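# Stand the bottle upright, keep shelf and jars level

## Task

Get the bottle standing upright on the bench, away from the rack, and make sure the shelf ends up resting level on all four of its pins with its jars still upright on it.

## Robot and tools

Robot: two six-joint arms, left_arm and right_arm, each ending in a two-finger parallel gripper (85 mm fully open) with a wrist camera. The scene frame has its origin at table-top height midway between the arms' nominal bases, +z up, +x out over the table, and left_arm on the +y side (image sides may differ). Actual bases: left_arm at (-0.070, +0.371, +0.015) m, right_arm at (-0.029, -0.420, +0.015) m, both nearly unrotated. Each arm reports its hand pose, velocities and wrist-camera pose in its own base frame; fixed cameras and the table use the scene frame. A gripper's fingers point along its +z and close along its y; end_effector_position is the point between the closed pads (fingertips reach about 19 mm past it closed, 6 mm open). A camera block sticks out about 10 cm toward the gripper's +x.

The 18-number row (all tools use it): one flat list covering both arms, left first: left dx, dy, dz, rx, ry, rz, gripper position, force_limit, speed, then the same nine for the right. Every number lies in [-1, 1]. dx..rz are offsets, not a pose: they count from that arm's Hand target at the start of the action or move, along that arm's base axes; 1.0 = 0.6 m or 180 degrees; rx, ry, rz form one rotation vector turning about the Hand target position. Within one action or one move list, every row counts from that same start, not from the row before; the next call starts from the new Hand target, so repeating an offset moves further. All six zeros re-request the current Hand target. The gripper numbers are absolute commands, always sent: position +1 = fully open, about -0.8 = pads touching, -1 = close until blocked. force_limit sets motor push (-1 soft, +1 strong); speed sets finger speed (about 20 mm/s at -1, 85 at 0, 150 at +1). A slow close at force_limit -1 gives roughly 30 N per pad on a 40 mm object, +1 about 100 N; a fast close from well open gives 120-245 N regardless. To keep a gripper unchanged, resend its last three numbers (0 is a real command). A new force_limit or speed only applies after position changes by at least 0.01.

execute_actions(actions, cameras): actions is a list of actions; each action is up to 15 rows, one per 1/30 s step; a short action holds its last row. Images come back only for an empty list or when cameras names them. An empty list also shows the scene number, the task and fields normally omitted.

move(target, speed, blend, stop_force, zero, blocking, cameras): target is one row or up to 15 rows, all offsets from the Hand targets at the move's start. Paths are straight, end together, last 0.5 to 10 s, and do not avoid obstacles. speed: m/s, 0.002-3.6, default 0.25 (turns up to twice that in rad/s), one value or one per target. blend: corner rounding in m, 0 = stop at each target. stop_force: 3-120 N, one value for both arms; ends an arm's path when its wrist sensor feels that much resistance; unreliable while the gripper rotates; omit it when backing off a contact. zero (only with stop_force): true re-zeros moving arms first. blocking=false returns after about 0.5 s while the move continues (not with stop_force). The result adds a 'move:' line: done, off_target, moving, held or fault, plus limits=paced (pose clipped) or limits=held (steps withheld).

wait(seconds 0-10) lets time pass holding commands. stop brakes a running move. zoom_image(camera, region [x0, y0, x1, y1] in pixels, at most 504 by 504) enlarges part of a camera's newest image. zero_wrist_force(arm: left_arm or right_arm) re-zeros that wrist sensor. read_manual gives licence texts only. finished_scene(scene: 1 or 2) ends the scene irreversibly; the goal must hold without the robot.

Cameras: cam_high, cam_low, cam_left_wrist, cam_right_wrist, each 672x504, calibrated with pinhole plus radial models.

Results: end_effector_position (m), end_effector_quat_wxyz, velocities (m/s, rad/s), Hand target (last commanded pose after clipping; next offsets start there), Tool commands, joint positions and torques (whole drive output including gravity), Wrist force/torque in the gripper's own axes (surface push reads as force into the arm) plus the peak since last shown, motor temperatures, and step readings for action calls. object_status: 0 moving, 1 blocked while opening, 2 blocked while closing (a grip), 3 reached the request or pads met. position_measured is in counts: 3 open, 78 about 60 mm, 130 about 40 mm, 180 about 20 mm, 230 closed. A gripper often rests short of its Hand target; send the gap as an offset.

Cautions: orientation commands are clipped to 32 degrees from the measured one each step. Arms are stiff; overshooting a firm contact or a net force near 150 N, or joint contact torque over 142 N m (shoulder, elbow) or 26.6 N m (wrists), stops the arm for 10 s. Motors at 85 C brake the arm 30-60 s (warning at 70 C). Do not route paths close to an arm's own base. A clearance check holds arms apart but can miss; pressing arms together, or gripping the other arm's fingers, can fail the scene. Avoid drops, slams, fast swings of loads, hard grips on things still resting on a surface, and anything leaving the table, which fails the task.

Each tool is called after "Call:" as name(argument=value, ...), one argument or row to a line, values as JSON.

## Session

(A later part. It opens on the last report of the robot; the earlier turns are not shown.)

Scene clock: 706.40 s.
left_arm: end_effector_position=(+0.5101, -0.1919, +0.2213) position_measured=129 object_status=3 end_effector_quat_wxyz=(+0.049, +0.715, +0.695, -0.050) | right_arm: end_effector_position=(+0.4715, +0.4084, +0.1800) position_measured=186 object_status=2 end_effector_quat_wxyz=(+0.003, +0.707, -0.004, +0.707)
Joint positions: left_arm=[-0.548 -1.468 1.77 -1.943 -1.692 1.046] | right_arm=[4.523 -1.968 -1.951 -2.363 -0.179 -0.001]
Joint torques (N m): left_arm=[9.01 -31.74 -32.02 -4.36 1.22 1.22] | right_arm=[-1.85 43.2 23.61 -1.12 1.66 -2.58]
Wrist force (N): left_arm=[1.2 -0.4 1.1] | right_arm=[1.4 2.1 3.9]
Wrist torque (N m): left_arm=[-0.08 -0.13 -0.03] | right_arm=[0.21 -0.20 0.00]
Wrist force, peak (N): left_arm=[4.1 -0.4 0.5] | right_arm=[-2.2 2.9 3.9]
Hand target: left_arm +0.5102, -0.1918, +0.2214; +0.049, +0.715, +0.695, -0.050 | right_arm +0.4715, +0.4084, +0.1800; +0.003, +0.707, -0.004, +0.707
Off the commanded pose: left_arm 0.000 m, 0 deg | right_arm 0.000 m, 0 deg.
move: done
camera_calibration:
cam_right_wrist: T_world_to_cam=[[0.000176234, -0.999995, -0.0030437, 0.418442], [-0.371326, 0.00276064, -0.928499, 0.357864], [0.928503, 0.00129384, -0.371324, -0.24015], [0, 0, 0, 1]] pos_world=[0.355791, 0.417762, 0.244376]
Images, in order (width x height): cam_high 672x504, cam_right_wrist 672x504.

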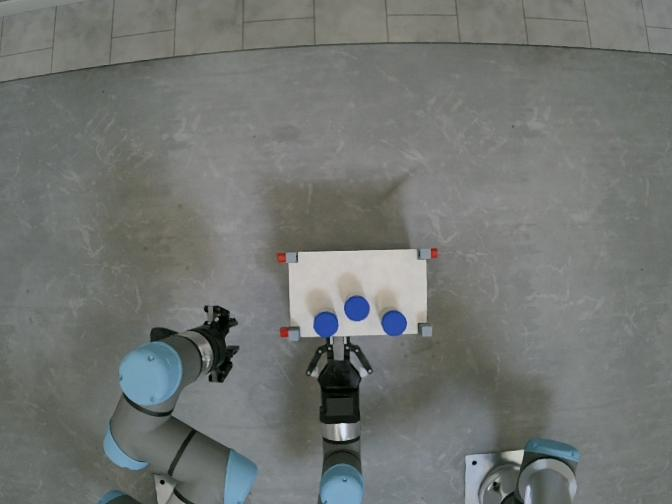

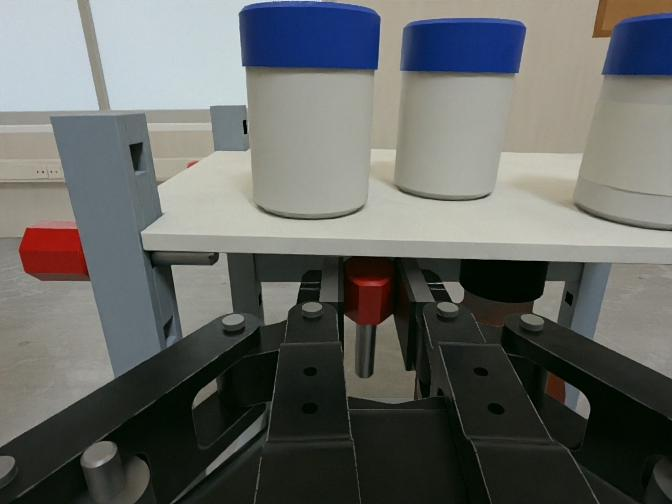

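Call:
move(
  target=[
    [0, 0, 0, 0, 0, 0, 0, 0, 0, -0.1833, 0.0018, 0, 0, 0, 0, -1, -1, -1],
    [-0.2425, -0.0312, 0.006, 0.4064, -0.4281, -0.3628, 0, 0, 0, -0.1842, -0.4033, 0.075, 0.4239, 0.4117, -0.3649, -1, -1, -1],
    [-0.1832, -0.3163, -0.0723, 0.4064, -0.4281, -0.3628, 0, 0, 0, 0.0117, -0.3947, 0.05, 0.4239, 0.4117, -0.3649, -1, -1, -1],
  ],
  speed=[0.2, 0.5, 0.35],
  blend=0.02,
  cameras=["all"],
)

Scene clock: 759.60 s.
left_arm: end_effector_position=(+0.3999, -0.3816, +0.1780) position_measured=129 object_status=3 end_effector_quat_wxyz=(+0.005, +0.700, -0.007, +0.714) end_effector_velocity=(+0.000, +0.000, +0.001) end_effector_angular_velocity=(+0.000, +0.000, +0.001) | right_arm: end_effector_position=(+0.4785, +0.1716, +0.2100) position_measured=186 object_status=2 end_effector_quat_wxyz=(-0.050, +0.698, -0.713, -0.049)
Joint positions: left_arm=[-1.545 -1.33 2.247 -1.343 0.046 0.429] | right_arm=[3.69 -1.593 -1.888 -1.157 1.689 -0.997]
Joint velocities: left_arm=[0 -0.001 -0.001 0.006 -0.001 -0.004] | right_arm=[within noise]
Joint torques (N m): left_arm=[9.72 -29.33 -7.89 0.71 -0.33 -1.49] | right_arm=[-5.25 13.64 30.87 4.75 -1.49 -2.51]
Wrist force (N): left_arm=[1.9 0.7 0.3] | right_arm=[-2.6 0.1 0.7]
Wrist torque (N m): left_arm=[-0.41 -0.46 0.32] | right_arm=[-0.02 0.43 -0.15]
Wrist force, peak (N): left_arm=[0.6 4.6 1.1] | right_arm=[1.3 2.4 6.8]
Hand target: left_arm +0.4003, -0.3816, +0.1780; +0.008, +0.707, -0.010, +0.707 | right_arm +0.4786, +0.1716, +0.2100; -0.050, +0.698, -0.713, -0.049
Off the commanded pose: left_arm 0.000 m, 1 deg | right_arm 0.000 m, 0 deg.
move: done
camera_calibration:
cam_left_wrist: T_world_to_cam=[[0.00489506, -0.999987, -0.00142881, -0.376843], [-0.324453, -0.00023671, -0.945902, 0.31358], [0.945889, 0.00509383, -0.32445, -0.191448], [0, 0, 0, 1]] pos_world=[0.284675, -0.375789, 0.233962]
cam_right_wrist: T_world_to_cam=[[-0.999672, 0.0237833, -0.00946179, 0.485855], [0.0159352, 0.867554, 0.497087, -0.243973], [0.020031, 0.496773, -0.867649, 0.218705], [0, 0, 0, 1]] pos_world=[0.485203, 0.0914582, 0.315632]

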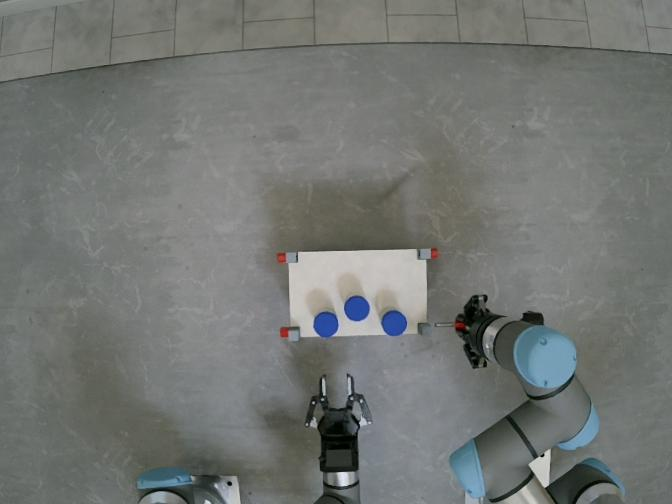

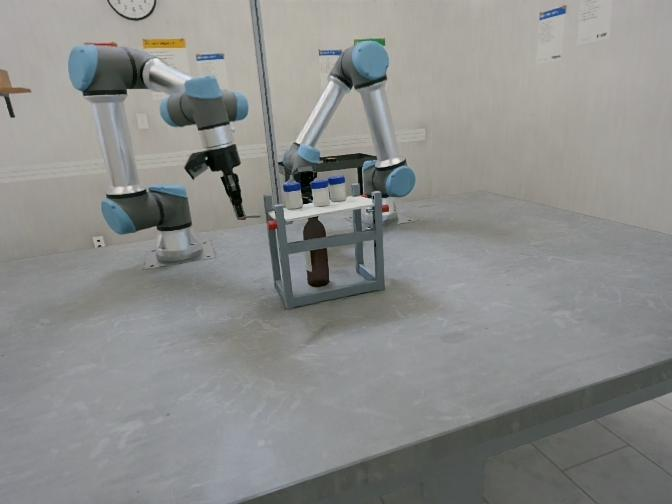

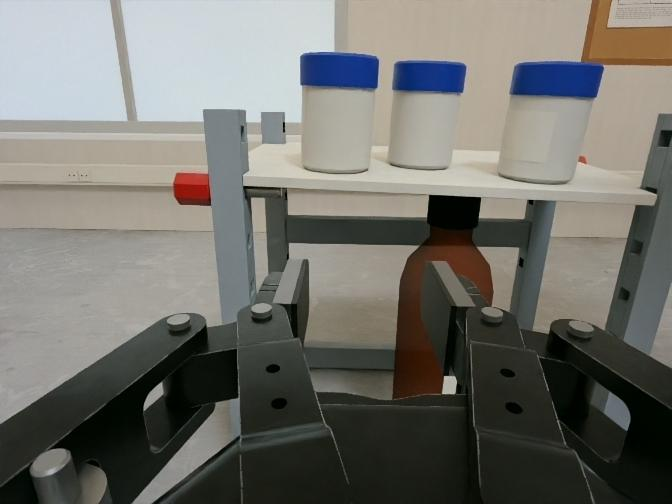

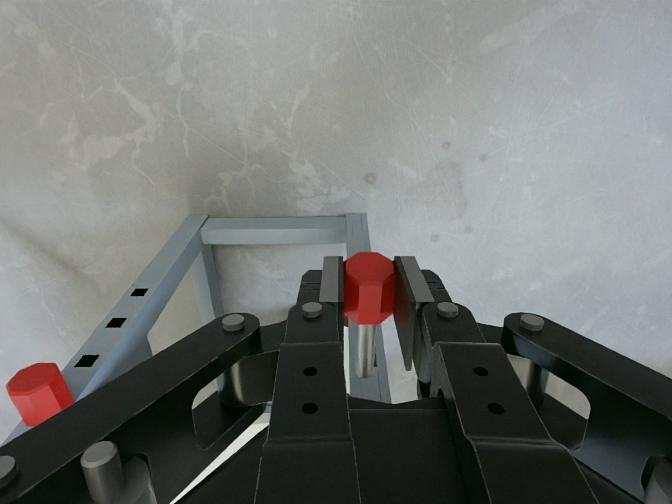

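Call:
zoom_image(
  camera="cam_right_wrist",
  region=[325, 200, 465, 410],
)

Call:
zoom_image(
  camera="cam_high",
  region=[405, 310, 465, 340],
)

Scaled by 2.400 from the camera's 672x504 image, which has a finer 960x720 frame.

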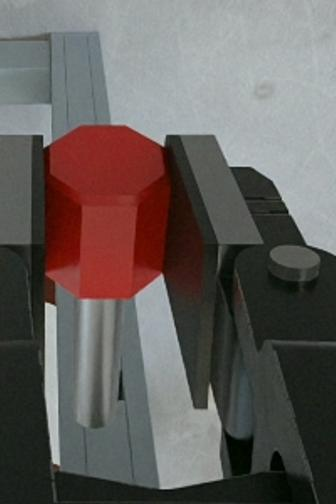

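Scaled by 8.400 from the camera's 672x504 image, which has a finer 960x720 frame.

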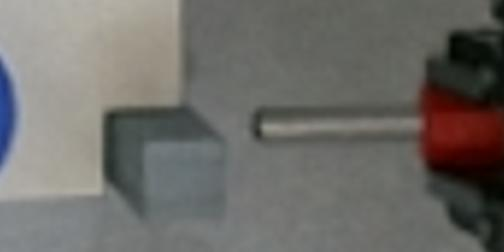

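Call:
zoom_image(
  camera="cam_low",
  region=[225, 180, 295, 240],
)

Call:
zoom_image(
  camera="cam_left_wrist",
  region=[472, 80, 672, 310],
)

Scaled by 7.200 from the camera's 672x504 image, which has a finer 960x720 frame.

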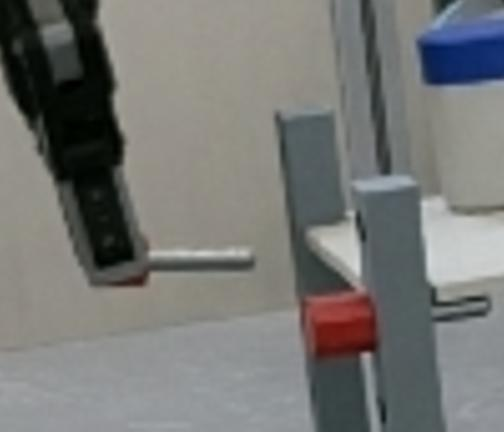

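Scaled by 2.191 from the camera's 672x504 image, which has a finer 960x720 frame.

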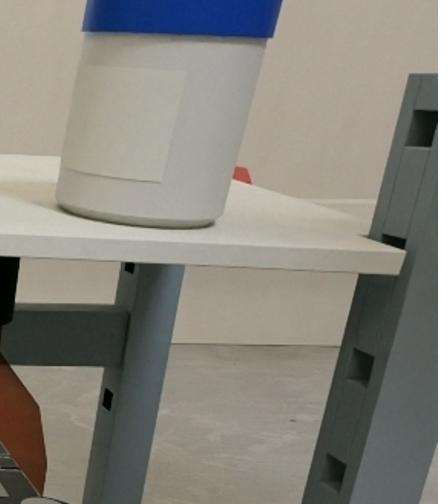

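Call:
move(
  target=[-0.0847, -0.0478, 0, 0, 0, 0, 0, 0, 0, -0.0038, 0, 0, 0.0306, -0.0006, 0.0056, -1, -1, -1],
  speed=0.3,
  cameras=["cam_left_wrist", "cam_high", "cam_right_wrist"],
)

Call:
zoom_image(
  camera="cam_left_wrist",
  region=[492, 100, 672, 280],
)

Call:
zoom_image(
  camera="cam_high",
  region=[405, 310, 465, 340],
)

Call:
zoom_image(
  camera="cam_right_wrist",
  region=[325, 200, 465, 410],
)

Scene clock: 810.77 s.
left_arm: end_effector_position=(+0.3495, -0.4103, +0.1781) position_measured=129 object_status=3 end_effector_quat_wxyz=(+0.009, +0.710, -0.010, +0.704) end_effector_velocity=(+0.000, +0.001, +0.000) end_effector_angular_velocity=(+0.000, -0.001, +0.000) | right_arm: end_effector_position=(+0.4763, +0.1716, +0.2100) position_measured=186 object_status=2 end_effector_quat_wxyz=(-0.083, +0.701, -0.703, -0.083)
Joint positions: left_arm=[-1.673 -1.287 2.124 -0.94 -0.076 0.105] | right_arm=[3.648 -1.582 -1.922 -1.091 1.776 -1.05]
Joint velocities: left_arm=[0 0.001 0 0.007 0 -0.007] | right_arm=[within noise]
Joint torques (N m): left_arm=[-14.03 -23.78 -11.9 2.01 1.49 -2.33] | right_arm=[9.97 13.25 30.84 4.65 1.96 2.29]
Wrist force (N): left_arm=[1.8 0.9 0.2] | right_arm=[-2.5 -0.1 0.8]
Wrist torque (N m): left_arm=[-0.39 -0.45 0.34] | right_arm=[-0.03 0.41 -0.18]
Wrist force, peak (N): left_arm=[2.1 1.6 -1.4] | right_arm=[-2.9 0.2 1.0]
Hand target: left_arm +0.3494, -0.4103, +0.1780; +0.008, +0.707, -0.010, +0.707 | right_arm +0.4763, +0.1716, +0.2100; -0.083, +0.701, -0.703, -0.083
Off the commanded pose: left_arm 0.000 m, 0 deg | right_arm 0.000 m, 0 deg.
move: done
camera_calibration:
cam_left_wrist: T_world_to_cam=[[-0.00578288, -0.999982, -0.00180319, -0.401404], [-0.34961, 0.00371121, -0.936888, 0.306025], [0.936877, -0.00478749, -0.349625, -0.14005], [0, 0, 0, 1]] pos_world=[0.235878, -0.403203, 0.237022]
cam_right_wrist: T_world_to_cam=[[-0.999926, 0.00707944, -0.00987378, 0.486672], [0.0000690721, 0.81599, 0.578065, -0.244588], [0.0121493, 0.578022, -0.815931, 0.197788], [0, 0, 0, 1]] pos_world=[0.48425, 0.0818101, 0.307574]
Images, in order (width x height): cam_high 672x504, cam_left_wrist 672x504, cam_right_wrist 672x504.

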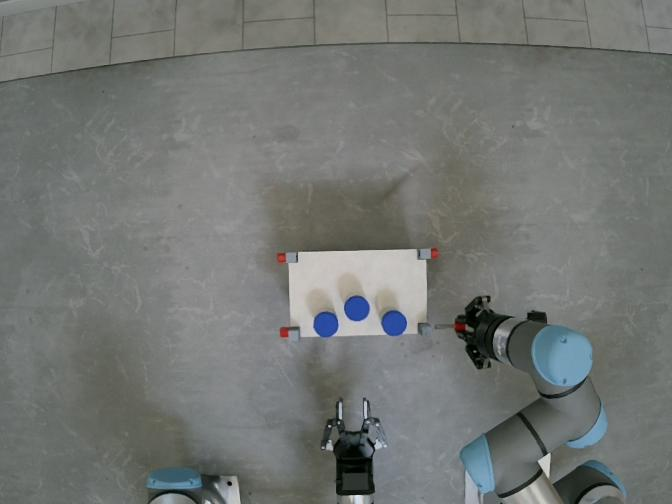

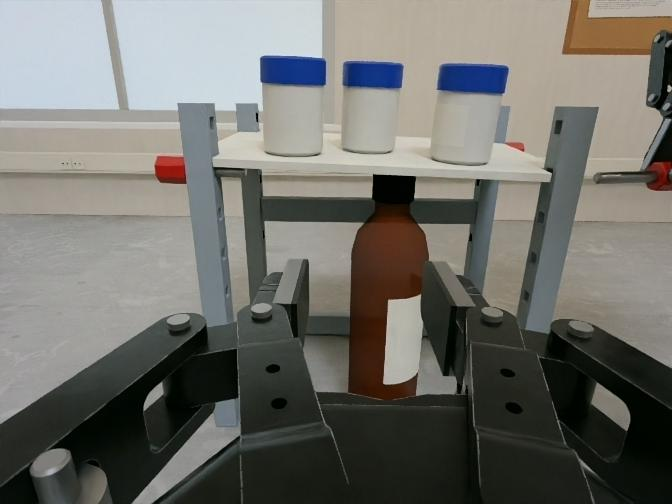

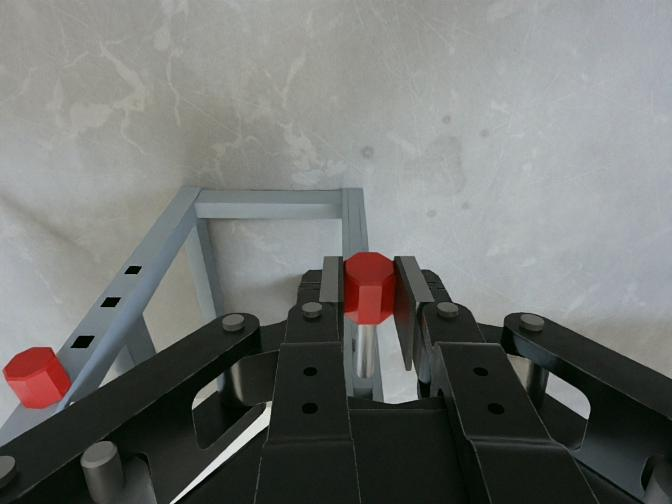

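Scaled by 2.800 from the camera's 672x504 image, which has a finer 960x720 frame.

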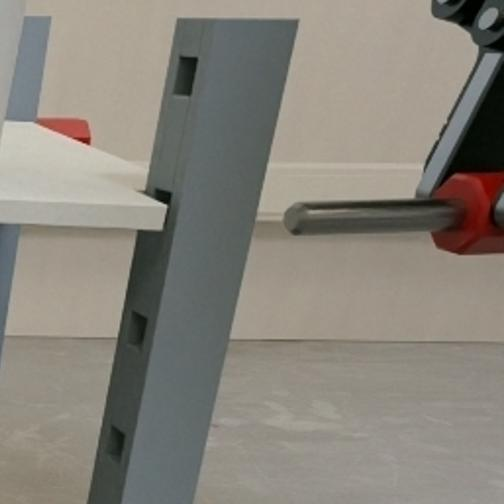

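Scaled by 8.400 from the camera's 672x504 image, which has a finer 960x720 frame.

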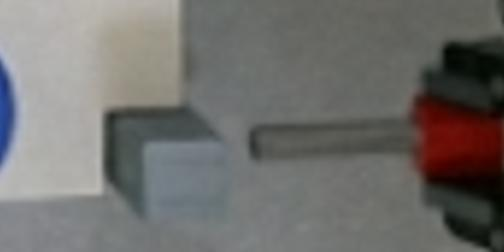

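Scaled by 2.400 from the camera's 672x504 image, which has a finer 960x720 frame.

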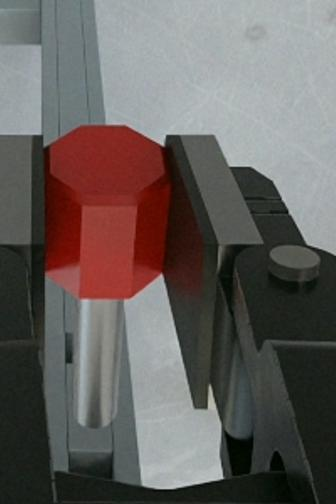

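Call:
zoom_image(
  camera="cam_right_wrist",
  region=[335, 320, 405, 405],
)

Scaled by 5.929 from the camera's 672x504 image, which has a finer 960x720 frame.

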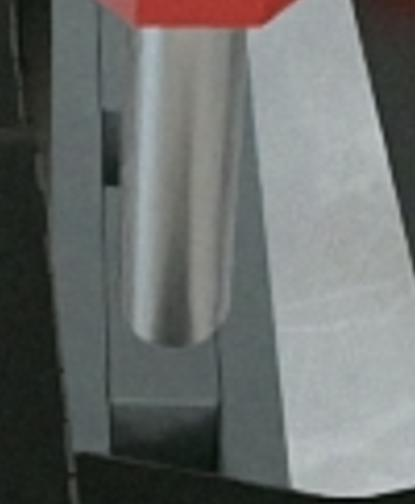

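Call:
move(
  target=[
    [0.118, 0.047, 0, 0, 0, 0, 0, 0, 0, -0.0006, 0, 0.0027, 0.0056, 0, -0.0033, -1, -1, -1],
    [0.2513, 0.0435, 0, 0, 0, 0, 0, 0, 0, -0.0006, 0, 0.0027, 0.0056, 0, -0.0033, -1, -1, -1],
    [0.2513, 0.0435, 0.0197, 0, 0, 0, 0, 0, 0, -0.0006, 0, 0.0027, 0.0056, 0, -0.0033, -1, -1, -1],
  ],
  speed=[0.2, 0.08, 0.015],
  blend=[0.015, 0, 0],
  cameras=["cam_left_wrist", "cam_high", "cam_low"],
)

Call:
zoom_image(
  camera="cam_left_wrist",
  region=[520, 80, 672, 300],
)

Scene clock: 851.80 s.
left_arm: end_effector_position=(+0.5002, -0.3842, +0.1899) position_measured=129 object_status=3 end_effector_quat_wxyz=(+0.008, +0.707, -0.010, +0.707) | right_arm: end_effector_position=(+0.4759, +0.1716, +0.2116) position_measured=186 object_status=2 end_effector_quat_wxyz=(-0.090, +0.697, -0.706, -0.089)
Joint positions: left_arm=[-1.3 -1.219 1.985 -0.763 0.297 0] | right_arm=[3.641 -1.578 -1.928 -1.081 1.791 -1.045]
Joint torques (N m): left_arm=[-8.98 -24.09 -18.82 -2.42 0.97 -1.59] | right_arm=[9.81 17.05 31.14 1.57 -1.66 -2.55]
Wrist force (N): left_arm=[-1.8 0.3 0.4] | right_arm=[-2.3 -0.2 0.7]
Wrist torque (N m): left_arm=[-0.42 -0.41 0.42] | right_arm=[-0.05 0.39 -0.17]
Wrist force, peak (N): left_arm=[1.8 2.1 -2.0] | right_arm=[-3.1 -0.2 0.5]
Hand target: left_arm +0.5002, -0.3842, +0.1898; +0.008, +0.707, -0.010, +0.707 | right_arm +0.4759, +0.1716, +0.2116; -0.090, +0.697, -0.706, -0.089
Off the commanded pose: left_arm 0.000 m, 0 deg | right_arm 0.000 m, 0 deg.
move: done
camera_calibration:
cam_left_wrist: T_world_to_cam=[[-0.0047533, -0.999987, -0.00167878, -0.374945], [-0.342998, 0.00320734, -0.939331, 0.366752], [0.939324, -0.00388911, -0.343008, -0.279118], [0, 0, 0, 1]] pos_world=[0.386196, -0.377202, 0.248133]
Images, in order (width x height): cam_high 672x504, cam_low 672x504, cam_left_wrist 672x504.

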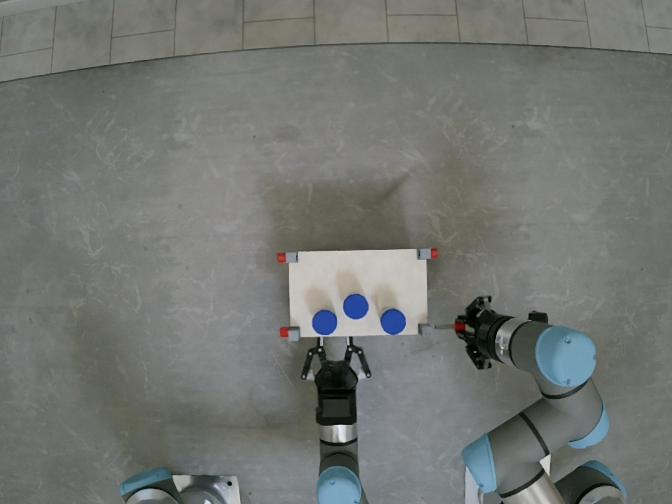

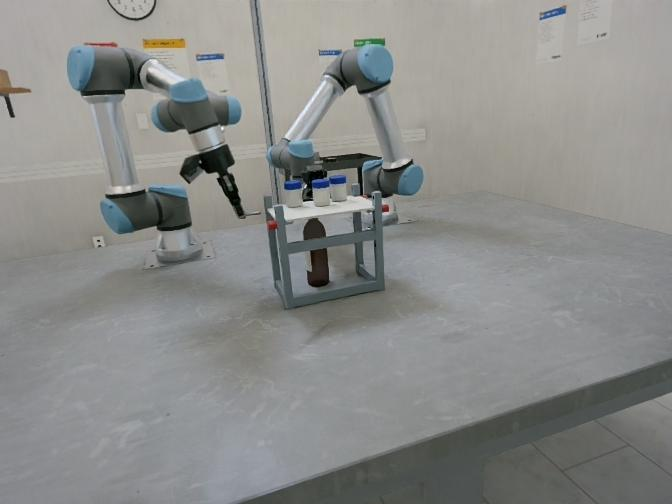

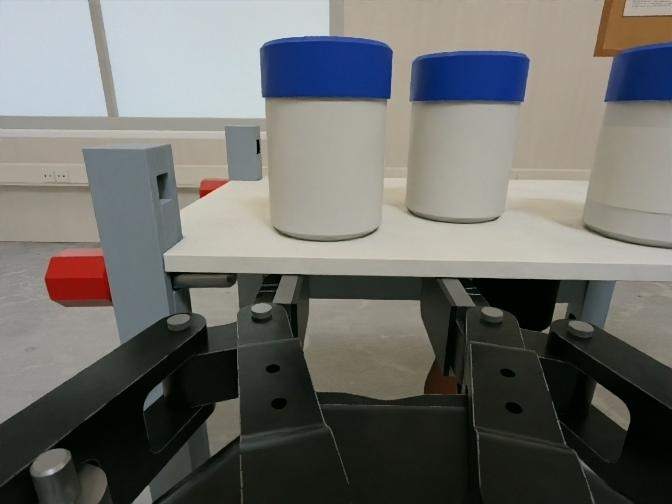

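Scaled by 2.291 from the camera's 672x504 image, which has a finer 960x720 frame.

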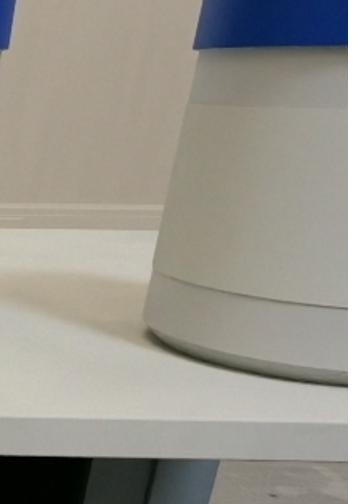

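Call:
move(
  target=[0, 0, 0.0042, 0, 0, 0, 0, 0, 0, 0, 0, 0, 0, 0, 0, -1, -1, -1],
  speed=0.015,
)

Call:
move(
  target=[0, 0, 0, 0, 0, 0, 0, 0, 0, 0.0006, 0.0367, 0, 0, 0, 0, -1, -1, -1],
  speed=0.02,
  stop_force=5,
  cameras=["cam_right_wrist", "cam_high"],
)

Call:
zoom_image(
  camera="cam_right_wrist",
  region=[335, 320, 405, 405],
)

Scene clock: 862.10 s.
left_arm: end_effector_position=(+0.5002, -0.3842, +0.1924) position_measured=129 object_status=3 end_effector_quat_wxyz=(+0.008, +0.707, -0.010, +0.707) | right_arm: end_effector_position=(+0.4759, +0.1716, +0.2116) position_measured=186 object_status=2 end_effector_quat_wxyz=(-0.090, +0.697, -0.706, -0.089)
Joint positions: left_arm=[-1.3 -1.224 1.983 -0.757 0.297 0] | right_arm=[3.641 -1.578 -1.928 -1.081 1.791 -1.045]
Joint torques (N m): left_arm=[-14.26 -29.67 -24.53 0.19 -0.88 0.47] | right_arm=[10.23 17.43 30.57 1.53 -1.62 -2.57]
Wrist force (N): left_arm=[-1.8 0.5 0.8] | right_arm=[-2.6 0.1 0.6]
Wrist torque (N m): left_arm=[-0.41 -0.40 0.43] | right_arm=[-0.01 0.43 -0.16]
Wrist force, peak (N): left_arm=[-1.9 1.1 0.9] | right_arm=[-2.9 -0.2 0.7]
Hand target: left_arm +0.5002, -0.3842, +0.1924; +0.008, +0.707, -0.010, +0.707 | right_arm +0.4759, +0.1716, +0.2116; -0.090, +0.697, -0.706, -0.089
Off the commanded pose: left_arm 0.000 m, 0 deg | right_arm 0.000 m, 0 deg.
move: done

Scene clock: 864.30 s.
left_arm: end_effector_position=(+0.5002, -0.3842, +0.1924) position_measured=129 object_status=3 end_effector_quat_wxyz=(+0.008, +0.707, -0.010, +0.707) | right_arm: end_effector_position=(+0.4763, +0.1936, +0.2116) position_measured=186 object_status=2 end_effector_quat_wxyz=(-0.090, +0.697, -0.706, -0.089)
Joint positions: left_arm=[-1.3 -1.224 1.983 -0.757 0.297 0] | right_arm=[3.681 -1.593 -1.915 -1.07 1.786 -1.004]
Joint torques (N m): left_arm=[-12.43 -25.46 -9.18 -2.9 -1 0.82] | right_arm=[-9.37 35.69 16.5 1.81 2.38 -2.62]
Wrist force (N): left_arm=[-1.7 0.6 0.7] | right_arm=[-3.7 0.4 2.9]
Wrist torque (N m): left_arm=[-0.39 -0.42 0.42] | right_arm=[-0.04 0.61 -0.06]
Wrist force, peak (N): left_arm=[-1.9 0.6 0.9] | right_arm=[-3.9 1.0 3.5]
Hand target: left_arm +0.5002, -0.3842, +0.1924; +0.008, +0.707, -0.010, +0.707 | right_arm +0.4763, +0.1936, +0.2116; -0.090, +0.697, -0.706, -0.089
Off the commanded pose: left_arm 0.000 m, 0 deg | right_arm 0.000 m, 0 deg.
move: done
camera_calibration:
cam_right_wrist: T_world_to_cam=[[-0.999797, 0.0176567, -0.00972962, 0.484412], [0.00846321, 0.805636, 0.59235, -0.268524], [0.0182975, 0.592148, -0.805622, 0.178437], [0, 0, 0, 1]] pos_world=[0.483322, 0.102119, 0.307526]
Images, in order (width x height): cam_high 672x504, cam_right_wrist 672x504.

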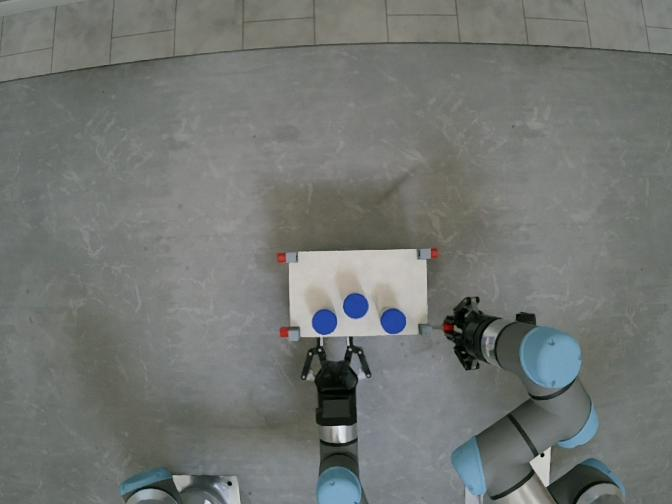

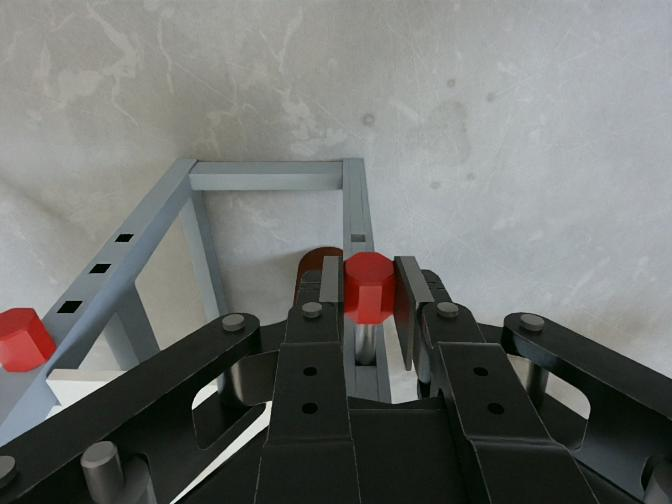

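Scaled by 5.929 from the camera's 672x504 image, which has a finer 960x720 frame.

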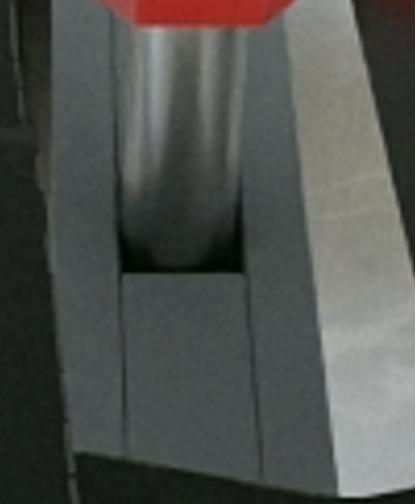

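Call:
move(
  target=[0, 0, 0, 0, 0, 0, 0, 0, 0, 0.0008, 0.0517, 0, 0, 0, 0, -1, -1, -1],
  speed=0.025,
  stop_force=6,
  cameras=["cam_right_wrist", "cam_left_wrist", "cam_low"],
)

Call:
zoom_image(
  camera="cam_right_wrist",
  region=[310, 240, 430, 405],
)

Call:
zoom_image(
  camera="cam_low",
  region=[255, 180, 395, 240],
)

Scene clock: 870.97 s.
left_arm: end_effector_position=(+0.5002, -0.3842, +0.1924) position_measured=129 object_status=3 end_effector_quat_wxyz=(+0.008, +0.707, -0.010, +0.707) | right_arm: end_effector_position=(+0.4763, +0.1987, +0.2116) position_measured=186 object_status=2 end_effector_quat_wxyz=(-0.090, +0.697, -0.706, -0.089)
Joint positions: left_arm=[-1.3 -1.224 1.983 -0.757 0.297 0] | right_arm=[3.69 -1.596 -1.912 -1.067 1.785 -0.994]
Joint torques (N m): left_arm=[-10.12 -25.61 -9.11 -2.97 -0.81 0.68] | right_arm=[1.56 40.14 17.98 1.89 2.19 2.41]
Wrist force (N): left_arm=[-2.1 1.4 -0.1] | right_arm=[-7.4 -3.5 11.1]
Wrist torque (N m): left_arm=[-0.41 -0.39 0.43] | right_arm=[0.00 0.64 0.07]
Wrist force, peak (N): left_arm=[-2.2 1.5 0.0] | right_arm=[-9.2 -4.0 12.0]
Hand target: left_arm +0.5002, -0.3842, +0.1924; +0.008, +0.707, -0.010, +0.707 | right_arm +0.4763, +0.1987, +0.2116; -0.090, +0.697, -0.706, -0.089 (not the last commanded pose)
Off the commanded pose: left_arm 0.000 m, 0 deg | right_arm 0.026 m, 0 deg.
move: contact (right_arm)
camera_calibration:
cam_left_wrist: T_world_to_cam=[[-0.00468563, -0.999988, -0.00149059, -0.375015], [-0.342999, 0.00300736, -0.939331, 0.368933], [0.939324, -0.00389009, -0.343009, -0.278295], [0, 0, 0, 1]] pos_world=[0.386196, -0.377202, 0.250533]
cam_right_wrist: T_world_to_cam=[[-0.999796, 0.0177382, -0.009671, 0.484295], [0.00856104, 0.805551, 0.592464, -0.272706], [0.0182997, 0.59226, -0.805539, 0.175378], [0, 0, 0, 1]] pos_world=[0.483321, 0.107219, 0.307526]
Images, in order (width x height): cam_low 672x504, cam_left_wrist 672x504, cam_right_wrist 672x504.

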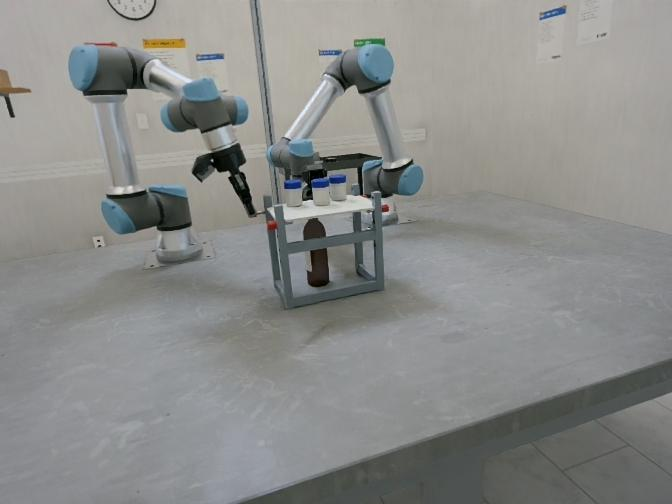

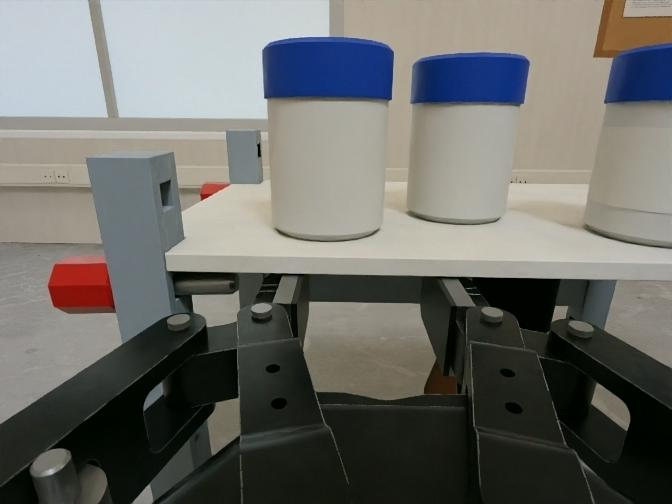

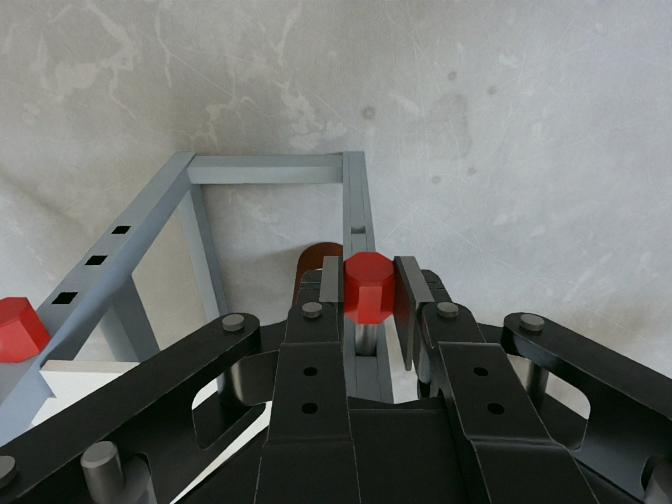

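Scaled by 3.055 from the camera's 672x504 image, which has a finer 960x720 frame.

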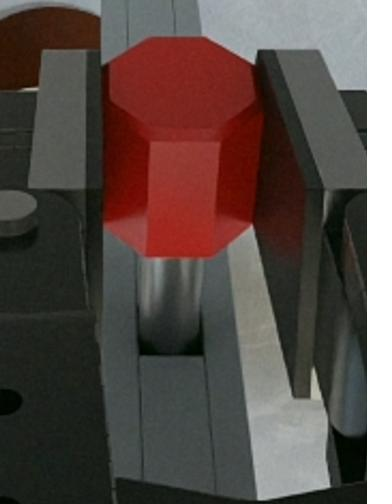

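Scaled by 3.600 from the camera's 672x504 image, which has a finer 960x720 frame.

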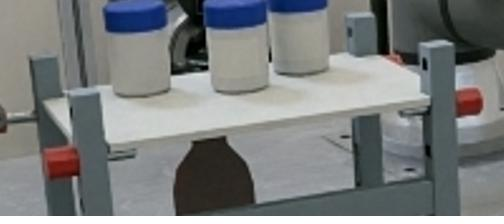

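Call:
move(
  target=[0, 0, 0, 0, 0, 0, 0, 0, 0, 0.0005, -0.0008, -0.0008, 0, 0, 0, -1, -1, -1],
  speed=0.02,
)

Call:
move(
  target=[0, 0, 0, 0, 0, 0, 0, 0, 0, 0.0007, 0.0442, 0, 0, 0, 0, -1, -1, -1],
  speed=0.02,
  stop_force=8,
)

Scene clock: 890.13 s.
left_arm: end_effector_position=(+0.5002, -0.3842, +0.1924) position_measured=129 object_status=3 end_effector_quat_wxyz=(+0.008, +0.707, -0.010, +0.707) | right_arm: end_effector_position=(+0.4766, +0.1982, +0.2112) position_measured=186 object_status=2 end_effector_quat_wxyz=(-0.090, +0.697, -0.706, -0.089)
Joint positions: left_arm=[-1.3 -1.224 1.983 -0.757 0.297 0] | right_arm=[3.689 -1.597 -1.912 -1.066 1.785 -0.996]
Joint torques (N m): left_arm=[-7.54 -26.16 -9.15 -3.09 -0.7 0.65] | right_arm=[-7.99 13.56 17.27 5.56 1.84 -1.95]
Wrist force (N): left_arm=[-2.0 1.4 0.5] | right_arm=[-4.9 4.0 1.4]
Wrist torque (N m): left_arm=[-0.42 -0.41 0.43] | right_arm=[-0.20 0.49 -0.11]
Wrist force, peak (N): left_arm=[-2.1 1.7 0.4] | right_arm=[-9.3 -2.2 10.6]
Hand target: left_arm +0.5002, -0.3842, +0.1924; +0.008, +0.707, -0.010, +0.707 | right_arm +0.4766, +0.1983, +0.2111; -0.090, +0.697, -0.706, -0.089
Off the commanded pose: left_arm 0.000 m, 0 deg | right_arm 0.000 m, 0 deg.
move: done

Scene clock: 891.40 s.
left_arm: end_effector_position=(+0.5002, -0.3842, +0.1924) position_measured=129 object_status=3 end_effector_quat_wxyz=(+0.008, +0.707, -0.010, +0.707) | right_arm: end_effector_position=(+0.4767, +0.2030, +0.2111) position_measured=186 object_status=2 end_effector_quat_wxyz=(-0.090, +0.697, -0.706, -0.089)
Joint positions: left_arm=[-1.3 -1.224 1.983 -0.757 0.297 0] | right_arm=[3.697 -1.601 -1.909 -1.064 1.784 -0.987]
Joint torques (N m): left_arm=[-7.13 -25.65 -7.84 -2.83 -0.93 0.65] | right_arm=[-12 39.24 16.59 1.29 1.94 0.17]
Wrist force (N): left_arm=[-2.1 1.4 0.0] | right_arm=[-9.9 -3.5 9.9]
Wrist torque (N m): left_arm=[-0.42 -0.38 0.43] | right_arm=[-0.05 0.57 0.05]
Wrist force, peak (N): left_arm=[-2.1 1.6 0.5] | right_arm=[-11.0 -3.4 9.8]
Hand target: left_arm +0.5002, -0.3842, +0.1924; +0.008, +0.707, -0.010, +0.707 | right_arm +0.4767, +0.2030, +0.2111; -0.090, +0.697, -0.706, -0.089 (not the last commanded pose)
Off the commanded pose: left_arm 0.000 m, 0 deg | right_arm 0.022 m, 0 deg.
move: contact (right_arm)

Call:
move(
  target=[0, 0, 0, 0, 0, 0, 0, 0, 0, 0.0002, 0, -0.0005, -0.0056, 0, 0, -1, -1, -1],
  speed=0.02,
)

Call:
move(
  target=[0, 0, 0, 0, 0, 0, 0, 0, 0, 0.0006, 0.0353, 0, 0, 0, 0, -1, -1, -1],
  speed=0.02,
  stop_force=8,
)

Scene clock: 909.63 s.
left_arm: end_effector_position=(+0.5002, -0.3842, +0.1924) position_measured=129 object_status=3 end_effector_quat_wxyz=(+0.008, +0.707, -0.010, +0.707) | right_arm: end_effector_position=(+0.4768, +0.2030, +0.2108) position_measured=186 object_status=2 end_effector_quat_wxyz=(-0.084, +0.698, -0.707, -0.082)
Joint positions: left_arm=[-1.3 -1.224 1.983 -0.757 0.297 0] | right_arm=[3.705 -1.602 -1.903 -1.077 1.767 -0.981]
Joint torques (N m): left_arm=[-5.52 -25.35 -8.93 -2.83 -0.88 0.62] | right_arm=[-5.44 14.04 20.95 4.89 1.5 0.55]
Wrist force (N): left_arm=[-2.0 1.4 0.3] | right_arm=[-4.9 2.1 -1.7]
Wrist torque (N m): left_arm=[-0.43 -0.40 0.43] | right_arm=[-0.16 0.38 -0.24]
Wrist force, peak (N): left_arm=[-2.1 1.6 0.2] | right_arm=[-10.6 -3.5 10.2]
Hand target: left_arm +0.5002, -0.3842, +0.1924; +0.008, +0.707, -0.010, +0.707 | right_arm +0.4768, +0.2030, +0.2108; -0.084, +0.698, -0.707, -0.083
Off the commanded pose: left_arm 0.000 m, 0 deg | right_arm 0.000 m, 0 deg.
move: done

Scene clock: 911.27 s.
left_arm: end_effector_position=(+0.5002, -0.3842, +0.1924) position_measured=129 object_status=3 end_effector_quat_wxyz=(+0.008, +0.707, -0.010, +0.707) | right_arm: end_effector_position=(+0.4770, +0.2151, +0.2108) position_measured=186 object_status=2 end_effector_quat_wxyz=(-0.084, +0.698, -0.707, -0.083)
Joint positions: left_arm=[-1.3 -1.224 1.983 -0.757 0.297 0] | right_arm=[3.726 -1.612 -1.894 -1.072 1.765 -0.96]
Joint torques (N m): left_arm=[-4.19 -26.02 -8.9 -2.96 -0.73 0.61] | right_arm=[-12.29 39.55 15.69 0.85 1.66 -0.22]
Wrist force (N): left_arm=[-2.2 1.5 0.0] | right_arm=[-10.8 -3.5 7.9]
Wrist torque (N m): left_arm=[-0.41 -0.37 0.42] | right_arm=[-0.01 0.50 0.05]
Wrist force, peak (N): left_arm=[-2.3 1.4 0.1] | right_arm=[-12.1 -4.5 8.3]
Hand target: left_arm +0.5002, -0.3842, +0.1924; +0.008, +0.707, -0.010, +0.707 | right_arm +0.4770, +0.2151, +0.2108; -0.084, +0.698, -0.707, -0.083 (not the last commanded pose)
Off the commanded pose: left_arm 0.000 m, 0 deg | right_arm 0.009 m, 0 deg.
move: contact (right_arm)

Call:
move(
  target=[0, 0, 0, 0, 0, 0, 0, 0, 0, 0.0005, -0.0003, -0.0006, 0, 0, 0, -1, -1, -1],
  speed=0.02,
)

Call:
move(
  target=[0, 0, 0, 0, 0, 0, 0, 0, 0, 0.0002, 0.0155, 0, 0, 0, 0, -1, -1, -1],
  speed=0.02,
  stop_force=8,
  cameras=["cam_right_wrist", "cam_high"],
)

Call:
zoom_image(
  camera="cam_right_wrist",
  region=[310, 240, 430, 405],
)

Call:
zoom_image(
  camera="cam_high",
  region=[405, 310, 465, 340],
)

Scene clock: 918.77 s.
left_arm: end_effector_position=(+0.5002, -0.3842, +0.1924) position_measured=129 object_status=3 end_effector_quat_wxyz=(+0.008, +0.707, -0.010, +0.707) | right_arm: end_effector_position=(+0.4773, +0.2149, +0.2104) position_measured=186 object_status=2 end_effector_quat_wxyz=(-0.084, +0.698, -0.707, -0.083)
Joint positions: left_arm=[-1.3 -1.224 1.983 -0.757 0.297 0] | right_arm=[3.725 -1.613 -1.894 -1.071 1.765 -0.961]
Joint torques (N m): left_arm=[-2.89 -26.29 -8.74 -2.82 -0.79 0.53] | right_arm=[-9.62 11.78 16.4 6.02 0.8 -2.3]
Wrist force (N): left_arm=[-2.0 1.5 0.5] | right_arm=[-4.5 7.5 -4.3]
Wrist torque (N m): left_arm=[-0.40 -0.41 0.42] | right_arm=[-0.30 0.38 -0.11]
Wrist force, peak (N): left_arm=[-2.1 1.6 0.1] | right_arm=[-11.7 -3.4 8.3]
Hand target: left_arm +0.5002, -0.3842, +0.1924; +0.008, +0.707, -0.010, +0.707 | right_arm +0.4773, +0.2149, +0.2104; -0.084, +0.698, -0.707, -0.083
Off the commanded pose: left_arm 0.000 m, 0 deg | right_arm 0.000 m, 0 deg.
move: done

Scene clock: 920.03 s.
left_arm: end_effector_position=(+0.5002, -0.3842, +0.1924) position_measured=129 object_status=3 end_effector_quat_wxyz=(+0.008, +0.707, -0.010, +0.707) | right_arm: end_effector_position=(+0.4773, +0.2204, +0.2104) position_measured=186 object_status=2 end_effector_quat_wxyz=(-0.084, +0.698, -0.707, -0.083)
Joint positions: left_arm=[-1.3 -1.224 1.983 -0.757 0.297 0] | right_arm=[3.735 -1.618 -1.89 -1.069 1.764 -0.951]
Joint torques (N m): left_arm=[-1.59 -26.18 -8.54 -2.8 -0.8 0.65] | right_arm=[-8.82 34.8 15.46 1.1 1.89 -0.82]
Wrist force (N): left_arm=[-1.7 0.7 0.5] | right_arm=[-4.2 -0.1 -0.8]
Wrist torque (N m): left_arm=[-0.39 -0.42 0.41] | right_arm=[-0.05 0.43 0.02]
Wrist force, peak (N): left_arm=[-2.1 1.4 0.7] | right_arm=[-4.5 7.7 -4.6]
Hand target: left_arm +0.5002, -0.3842, +0.1924; +0.008, +0.707, -0.010, +0.707 | right_arm +0.4773, +0.2204, +0.2104; -0.084, +0.698, -0.707, -0.083 (not the last commanded pose)
Off the commanded pose: left_arm 0.000 m, 0 deg | right_arm 0.004 m, 0 deg.
move: contact (right_arm)
camera_calibration:
cam_right_wrist: T_world_to_cam=[[-0.999798, 0.0176161, -0.00970855, 0.485011], [0.00876581, 0.816022, 0.577954, -0.288774], [0.0181037, 0.577752, -0.816011, 0.166992], [0, 0, 0, 1]] pos_world=[0.484421, 0.130621, 0.307874]
Images, in order (width x height): cam_high 672x504, cam_right_wrist 672x504.

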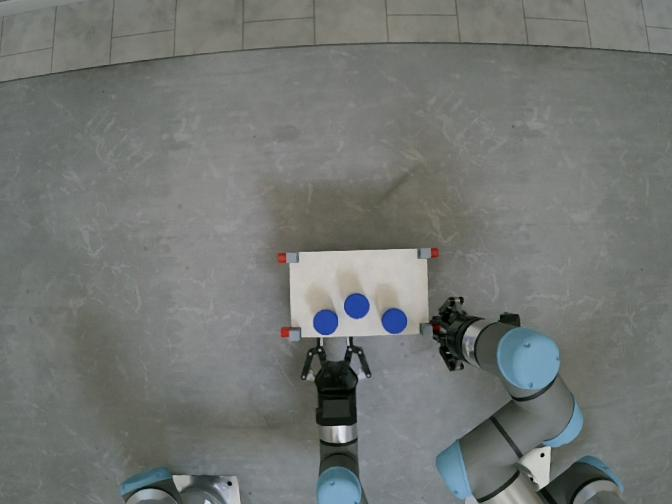

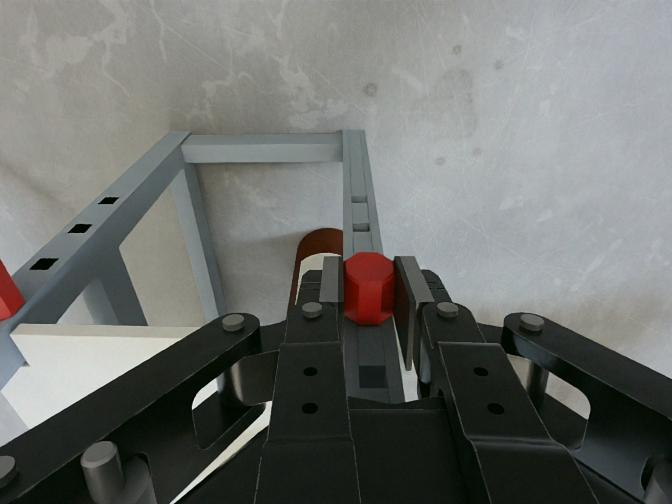

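Scaled by 3.055 from the camera's 672x504 image, which has a finer 960x720 frame.

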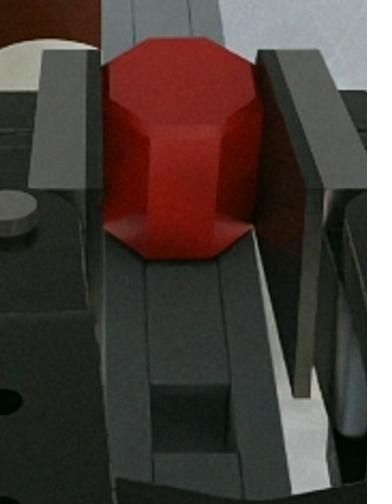

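Scaled by 8.400 from the camera's 672x504 image, which has a finer 960x720 frame.

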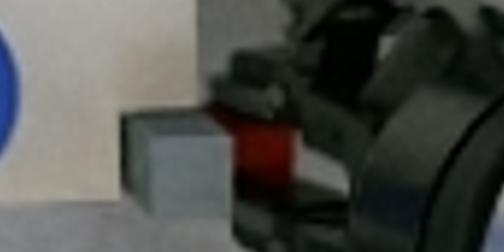

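Call:
move(
  target=[0, 0, 0, 0, 0, 0, 0, 0, 0, 0, 0, 0, 0, 0, 0, 0, 0, 0],
)

Call:
move(
  target=[
    [0, 0, -0.024, 0, 0, 0, 0, 0, 0, 0, -0.05, 0.005, 0, 0, 0, 0, 0, 0],
    [-0.1833, 0.0048, -0.024, 0, 0, 0, 0, 0, 0, 0, -0.2, 0.05, 0, 0, 0, 0, 0, 0],
    [-0.1357, -0.0915, -0.1702, 0, 0, 0, 1, 0, 0, 0, -0.2, 0.05, 0, 0, 0, 0, 0, 0],
  ],
  speed=[0.02, 0.15, 0.25],
  blend=[0, 0.015, 0],
  cameras=["all"],
)

Scene clock: 942.07 s.
left_arm: end_effector_position=(+0.5002, -0.3842, +0.1924) position_measured=129 object_status=3 end_effector_quat_wxyz=(+0.008, +0.707, -0.010, +0.707) | right_arm: end_effector_position=(+0.4773, +0.2204, +0.2104) position_measured=129 object_status=0 end_effector_quat_wxyz=(-0.084, +0.698, -0.707, -0.083)
Joint positions: left_arm=[-1.3 -1.224 1.983 -0.757 0.297 0] | right_arm=[3.735 -1.618 -1.89 -1.069 1.764 -0.951]
Joint torques (N m): left_arm=[1.45 -26.61 -9.25 -2.91 -0.73 0.7] | right_arm=[-6.95 35.55 17.64 1.86 1.91 2.05]
Wrist force (N): left_arm=[-1.8 0.7 0.4] | right_arm=[-2.8 0.1 0.2]
Wrist torque (N m): left_arm=[-0.39 -0.40 0.41] | right_arm=[-0.03 0.43 0.03]
Wrist force, peak (N): left_arm=[-2.0 0.7 0.4] | right_arm=[-4.4 0.0 -0.8]
Hand target: left_arm +0.5002, -0.3842, +0.1924; +0.008, +0.707, -0.010, +0.707 | right_arm +0.4773, +0.2204, +0.2104; -0.084, +0.698, -0.707, -0.083
Off the commanded pose: left_arm 0.000 m, 0 deg | right_arm 0.000 m, 0 deg.
move: done

Scene clock: 946.33 s.
left_arm: end_effector_position=(+0.4188, -0.4391, +0.0902) position_measured=3 object_status=0 end_effector_quat_wxyz=(+0.008, +0.707, -0.010, +0.707) | right_arm: end_effector_position=(+0.4773, +0.1004, +0.2404) position_measured=129 object_status=3 end_effector_quat_wxyz=(-0.084, +0.698, -0.707, -0.083)
Joint positions: left_arm=[-1.505 -0.998 1.996 -0.991 0.091 -0.005] | right_arm=[3.509 -1.529 -1.885 -1.209 1.789 -1.181]
Joint torques (N m): left_arm=[-14.39 -36.98 -2.17 -2.45 1.25 1.49] | right_arm=[-6.46 11.32 16.74 1.55 -1.51 -2.57]
Wrist force (N): left_arm=[2.1 1.0 0.5] | right_arm=[-2.6 0.1 -0.4]
Wrist torque (N m): left_arm=[-0.38 -0.46 0.26] | right_arm=[-0.01 0.39 -0.15]
Wrist force, peak (N): left_arm=[4.2 -0.7 -1.8] | right_arm=[-4.8 0.4 1.2]
Hand target: left_arm +0.4188, -0.4391, +0.0902; +0.008, +0.707, -0.010, +0.707 | right_arm +0.4773, +0.1004, +0.2404; -0.084, +0.698, -0.707, -0.083
Off the commanded pose: left_arm 0.000 m, 0 deg | right_arm 0.000 m, 0 deg.
move: done
camera_calibration:
cam_left_wrist: T_world_to_cam=[[-0.00471947, -0.999988, -0.00158468, -0.430423], [-0.342998, 0.00310735, -0.939331, 0.245315], [0.939324, -0.0038896, -0.343009, -0.237069], [0, 0, 0, 1]] pos_world=[0.304796, -0.432102, 0.148433]
cam_right_wrist: T_world_to_cam=[[-0.999797, 0.0176987, -0.00965222, 0.487396], [0.00886573, 0.81602, 0.577956, -0.208238], [0.0181055, 0.577753, -0.816011, 0.260802], [0, 0, 0, 1]] pos_world=[0.484421, 0.0106215, 0.337874]

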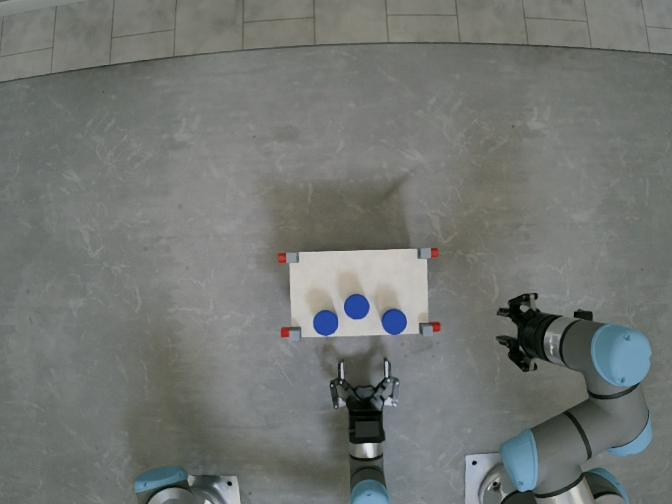

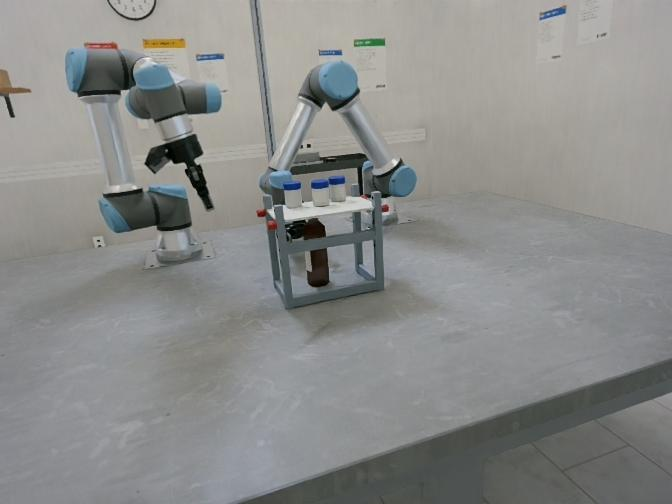

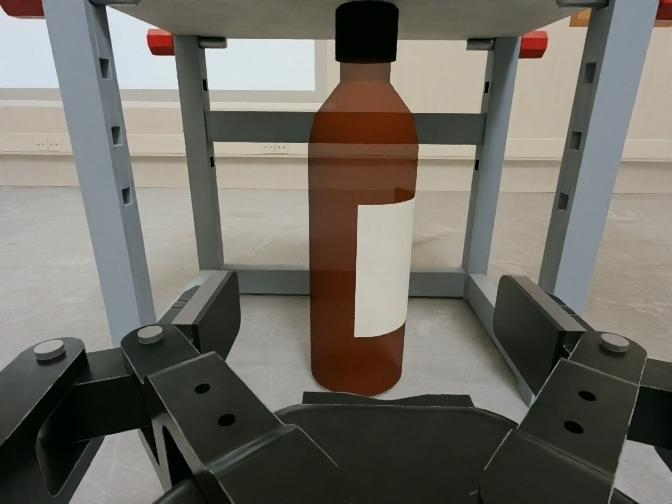

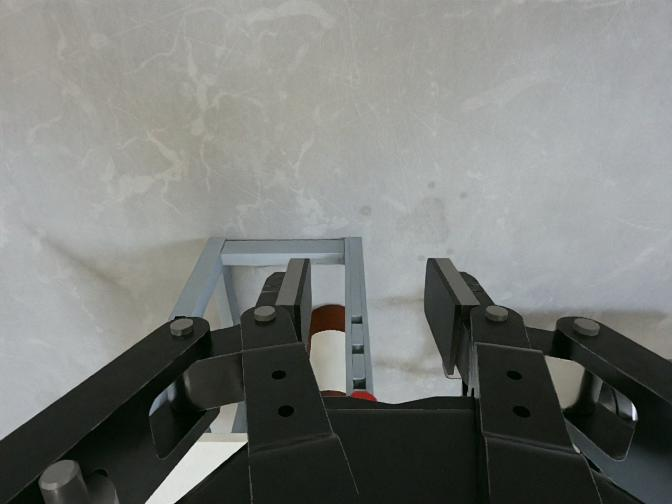

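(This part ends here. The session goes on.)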